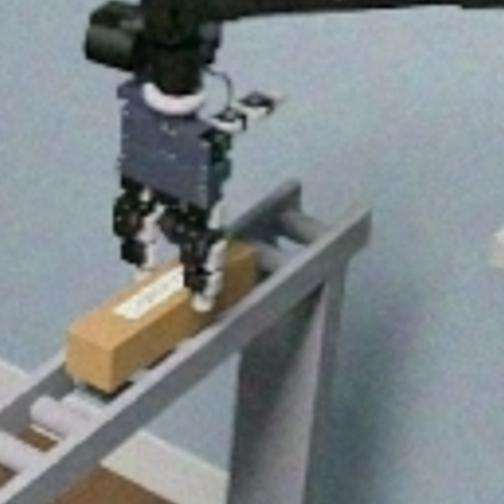

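Request:
move --arm3 '{"target":[0.576,-0.312,0.882,0,-0.7071,0.7071,0],"speed":0.08}'

Request:
move --arm3 '{"target":[0.584,-0.322,0.873,0.0308,0.7064,-0.7064,-0.0308],"speed":0.08}' --cameras '["cam_b"]'

Request:
zoom_image --camera "cam_b" --region '[355, 200, 445, 290]'

Scene clock: 230.70 s.
Joint torques (N m): arm1=[0.56 -9.23 7.5 1.72 0.16 -0.09] | arm2=[0.32 -9.05 7.53 0.03 0.34 0.1] | arm3=[1.14 -22.18 11.04 0.65 -0.18 0.12]
Heat: arm1: hottest joint3_rad 48 °C; arm2: hottest joint3_rad 49 °C; arm3: hottest joint3_rad 54 °C.
move: arm3 off_target
Joint velocities: within noise
arm1, arm2: as last shown
arm3.joint_positions: joint1_rad=+0.857 joint2_rad=+2.206 joint3_rad=+1.834 joint4_rad=-1.221 joint5_rad=-0.005 joint6_rad=+1.686 hand_index_mcp=+0.740 hand_index_abd=-0.054 hand_index_pip=+0.568 hand_index_dip=+0.693 hand_middle_mcp=+0.272 hand_middle_abd=+0.004 hand_middle_pip=+0.570 hand_middle_dip=+0.693 hand_ring_mcp=+0.737 hand_ring_abd=+0.080 hand_ring_pip=+0.567 hand_ring_dip=+0.692 hand_thumb_cmc=-0.569 hand_thumb_axl=+0.677 hand_thumb_mcp=+0.222 hand_thumb_ipl=+0.168 hand_current_limit=+0.750 hand_speed=-0.600
arm3.joint_status: not commanded
arm3.hand_state: goal,blocked,goal,goal,goal,goal,goal,goal,goal,blocked,goal,goal,goal,goal,goal,goal
arm3.index_mcp_current_ma: -27
arm3.index_abd_current_ma: 481
arm3.index_pip_current_ma: -11
arm3.index_dip_current_ma: -3
arm3.middle_mcp_current_ma: -12
arm3.middle_abd_current_ma: 4
arm3.middle_pip_current_ma: -8
arm3.middle_dip_current_ma: -3
arm3.ring_mcp_current_ma: -35
arm3.ring_abd_current_ma: -481
arm3.ring_pip_current_ma: -15
arm3.ring_dip_current_ma: -5
arm3.thumb_cmc_current_ma: 0
arm3.thumb_axl_current_ma: -1
arm3.thumb_mcp_current_ma: -6
arm3.thumb_ipl_current_ma: 0
arm3.hand_goal_index_mcp: 0.754
arm3.hand_goal_index_abd: -0.400
arm3.hand_goal_index_pip: 0.576
arm3.hand_goal_index_dip: 0.696
arm3.hand_goal_middle_mcp: 0.280
arm3.hand_goal_middle_abd: 0.000
arm3.hand_goal_middle_pip: 0.576
arm3.hand_goal_middle_dip: 0.696
arm3.hand_goal_ring_mcp: 0.754
arm3.hand_goal_ring_abd: 0.400
arm3.hand_goal_ring_pip: 0.576
arm3.hand_goal_ring_dip: 0.696
arm3.hand_goal_thumb_cmc: -0.570
arm3.hand_goal_thumb_axl: 0.678
arm3.hand_goal_thumb_mcp: 0.226
arm3.hand_goal_thumb_ipl: 0.168
arm3.hand: x=+0.5701 y=-0.2979 z=+0.8883 quat_wxyz=(-0.005, +0.709, -0.705, -0.009) (m; scene frame)
arm3.hand_target: x=+0.5761 y=-0.3113 z=+0.8821 quat_wxyz=(+0.000, +0.707, -0.707, +0.000) (m; scene frame)
arm3.hand_status: off_target (0.016 m and 1.3 deg from the pose sent, 0.032 m and 1.2 deg at the start)
pictures: none

Scene clock: 231.87 s.
Joint torques (N m): arm1=[0.62 -9.23 7.57 1.77 0.12 -0.08] | arm2=[0.26 -9.17 7.54 0.06 0.34 0.1] | arm3=[1.14 -20.89 11.56 0.54 0.37 0.11]
Heat: arm1: hottest joint3_rad 48 °C; arm2: hottest joint3_rad 49 °C; arm3: hottest joint3_rad 54 °C.
move: arm3 off_target
Joint velocities: within noise
arm1.joint_positions: joint1_rad=+1.304 joint2_rad=+1.311 joint3_rad=+1.704 joint4_rad=-1.430 joint5_rad=-0.001 joint6_rad=+1.087 hand_index_mcp=+0.754 hand_index_abd=+0.102 hand_index_pip=+0.578 hand_index_dip=+0.698 hand_middle_mcp=+0.112 hand_middle_abd=-0.001 hand_middle_pip=+0.575 hand_middle_dip=+0.694 hand_ring_mcp=+0.754 hand_ring_abd=-0.096 hand_ring_pip=+0.577 hand_ring_dip=+0.696 hand_thumb_cmc=-0.568 hand_thumb_axl=+0.677 hand_thumb_mcp=+0.222 hand_thumb_ipl=+0.168 hand_current_limit=+0.750 hand_speed=-0.600
arm1.joint_status: not commanded
arm1.hand_state: goal,goal,goal,goal,goal,goal,goal,goal,goal,goal,goal,goal,goal,goal,goal,goal
arm1.index_mcp_current_ma: 0
arm1.index_abd_current_ma: 0
arm1.index_pip_current_ma: 0
arm1.index_dip_current_ma: 0
arm1.middle_mcp_current_ma: 5
arm1.middle_abd_current_ma: 0
arm1.middle_pip_current_ma: 0
arm1.middle_dip_current_ma: 0
arm1.ring_mcp_current_ma: 0
arm1.ring_abd_current_ma: 0
arm1.ring_pip_current_ma: 0
arm1.ring_dip_current_ma: 0
arm1.thumb_cmc_current_ma: 0
arm1.thumb_axl_current_ma: 0
arm1.thumb_mcp_current_ma: -1
arm1.thumb_ipl_current_ma: 0
arm1.hand_goal_index_mcp: 0.754
arm1.hand_goal_index_abd: 0.100
arm1.hand_goal_index_pip: 0.576
arm1.hand_goal_index_dip: 0.696
arm1.hand_goal_middle_mcp: 0.100
arm1.hand_goal_middle_abd: 0.000
arm1.hand_goal_middle_pip: 0.576
arm1.hand_goal_middle_dip: 0.696
arm1.hand_goal_ring_mcp: 0.754
arm1.hand_goal_ring_abd: -0.100
arm1.hand_goal_ring_pip: 0.576
arm1.hand_goal_ring_dip: 0.696
arm1.hand_goal_thumb_cmc: -0.570
arm1.hand_goal_thumb_axl: 0.678
arm1.hand_goal_thumb_mcp: 0.226
arm1.hand_goal_thumb_ipl: 0.168
arm1.hand: x=-1.1373 y=-1.2889 z=+1.2539 quat_wxyz=(+0.158, +0.951, -0.169, +0.205) (m; scene frame)
arm1.hand_target: x=-1.1401 y=-1.2892 z=+1.2589 quat_wxyz=(+0.164, +0.947, -0.173, +0.213) (m; scene frame)
arm1.hand_status: not commanded
arm2.joint_positions: joint1_rad=-0.906 joint2_rad=+1.299 joint3_rad=+1.421 joint4_rad=-1.690 joint5_rad=+0.004 joint6_rad=+1.249 hand_index_mcp=+0.754 hand_index_abd=+0.096 hand_index_pip=+0.576 hand_index_dip=+0.696 hand_middle_mcp=+0.114 hand_middle_abd=+0.002 hand_middle_pip=+0.575 hand_middle_dip=+0.693 hand_ring_mcp=+0.754 hand_ring_abd=-0.102 hand_ring_pip=+0.575 hand_ring_dip=+0.695 hand_thumb_cmc=-0.569 hand_thumb_axl=+0.677 hand_thumb_mcp=+0.222 hand_thumb_ipl=+0.168 hand_current_limit=+0.750 hand_speed=-0.600
arm2.joint_status: not commanded
arm2.hand_state: goal,goal,goal,goal,goal,goal,goal,goal,goal,goal,goal,goal,goal,goal,goal,goal
arm2.index_mcp_current_ma: 0
arm2.index_abd_current_ma: -5
arm2.index_pip_current_ma: 0
arm2.index_dip_current_ma: 0
arm2.middle_mcp_current_ma: 33
arm2.middle_abd_current_ma: 2
arm2.middle_pip_current_ma: -1
arm2.middle_dip_current_ma: -4
arm2.ring_mcp_current_ma: 0
arm2.ring_abd_current_ma: -2
arm2.ring_pip_current_ma: 0
arm2.ring_dip_current_ma: 0
arm2.thumb_cmc_current_ma: 1
arm2.thumb_axl_current_ma: -1
arm2.thumb_mcp_current_ma: -9
arm2.thumb_ipl_current_ma: 0
arm2.hand_goal_index_mcp: 0.754
arm2.hand_goal_index_abd: 0.100
arm2.hand_goal_index_pip: 0.576
arm2.hand_goal_index_dip: 0.696
arm2.hand_goal_middle_mcp: 0.100
arm2.hand_goal_middle_abd: 0.000
arm2.hand_goal_middle_pip: 0.576
arm2.hand_goal_middle_dip: 0.696
arm2.hand_goal_ring_mcp: 0.754
arm2.hand_goal_ring_abd: -0.100
arm2.hand_goal_ring_pip: 0.576
arm2.hand_goal_ring_dip: 0.696
arm2.hand_goal_thumb_cmc: -0.570
arm2.hand_goal_thumb_axl: 0.678
arm2.hand_goal_thumb_mcp: 0.226
arm2.hand_goal_thumb_ipl: 0.168
arm2.hand: x=-0.5250 y=+0.0406 z=+1.0368 quat_wxyz=(-0.002, +0.510, +0.860, +0.002) (m; scene frame)
arm2.hand_target: x=-0.5257 y=+0.0348 z=+1.0409 quat_wxyz=(-0.001, +0.512, +0.859, +0.003) (m; scene frame)
arm2.hand_status: not commanded
arm3.joint_positions: joint1_rad=+0.888 joint2_rad=+2.240 joint3_rad=+1.881 joint4_rad=-1.229 joint5_rad=+0.070 joint6_rad=+1.716 hand_index_mcp=+0.753 hand_index_abd=-0.054 hand_index_pip=+0.574 hand_index_dip=+0.694 hand_middle_mcp=+0.283 hand_middle_abd=+0.003 hand_middle_pip=+0.574 hand_middle_dip=+0.693 hand_ring_mcp=+0.753 hand_ring_abd=+0.082 hand_ring_pip=+0.574 hand_ring_dip=+0.694 hand_thumb_cmc=-0.569 hand_thumb_axl=+0.677 hand_thumb_mcp=+0.222 hand_thumb_ipl=+0.168 hand_current_limit=+0.750 hand_speed=-0.600
arm3.joint_status: not commanded
arm3.hand_state: goal,blocked,goal,goal,goal,goal,goal,goal,goal,blocked,goal,goal,goal,goal,goal,goal
arm3.index_mcp_current_ma: -1
arm3.index_abd_current_ma: 481
arm3.index_pip_current_ma: -2
arm3.index_dip_current_ma: -3
arm3.middle_mcp_current_ma: 4
arm3.middle_abd_current_ma: 3
arm3.middle_pip_current_ma: -1
arm3.middle_dip_current_ma: -3
arm3.ring_mcp_current_ma: -1
arm3.ring_abd_current_ma: -481
arm3.ring_pip_current_ma: -2
arm3.ring_dip_current_ma: -3
arm3.thumb_cmc_current_ma: 0
arm3.thumb_axl_current_ma: -1
arm3.thumb_mcp_current_ma: -6
arm3.thumb_ipl_current_ma: 0
arm3.hand_goal_index_mcp: 0.754
arm3.hand_goal_index_abd: -0.400
arm3.hand_goal_index_pip: 0.576
arm3.hand_goal_index_dip: 0.696
arm3.hand_goal_middle_mcp: 0.280
arm3.hand_goal_middle_abd: 0.000
arm3.hand_goal_middle_pip: 0.576
arm3.hand_goal_middle_dip: 0.696
arm3.hand_goal_ring_mcp: 0.754
arm3.hand_goal_ring_abd: 0.400
arm3.hand_goal_ring_pip: 0.576
arm3.hand_goal_ring_dip: 0.696
arm3.hand_goal_thumb_cmc: -0.570
arm3.hand_goal_thumb_axl: 0.678
arm3.hand_goal_thumb_mcp: 0.226
arm3.hand_goal_thumb_ipl: 0.168
arm3.hand: x=+0.5792 y=-0.3089 z=+0.8898 quat_wxyz=(+0.027, +0.709, -0.704, -0.030) (m; scene frame)
arm3.hand_target: x=+0.5840 y=-0.3207 z=+0.8731 quat_wxyz=(+0.031, +0.707, -0.706, -0.030) (m; scene frame)
arm3.hand_status: off_target (0.022 m and 0.6 deg from the pose sent, 0.032 m and 4.8 deg at the start)
pictures: cam_b
Images, in order (width x height): cam_b 672x504.

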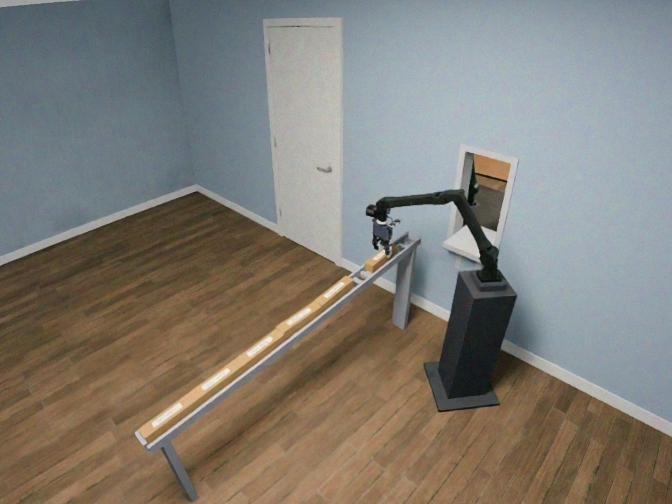

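Scaled by 5.600 from the camera's 672x504 image, which has a finer 960x720 frame.

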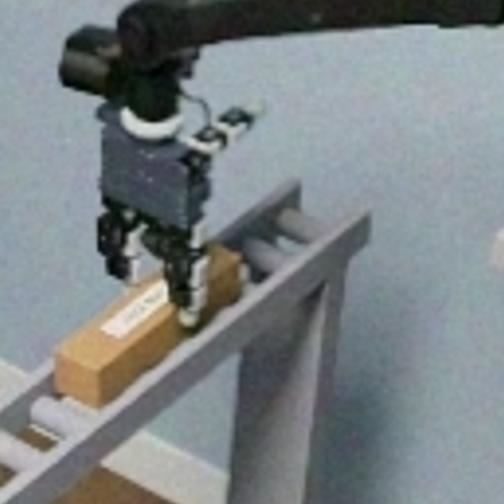

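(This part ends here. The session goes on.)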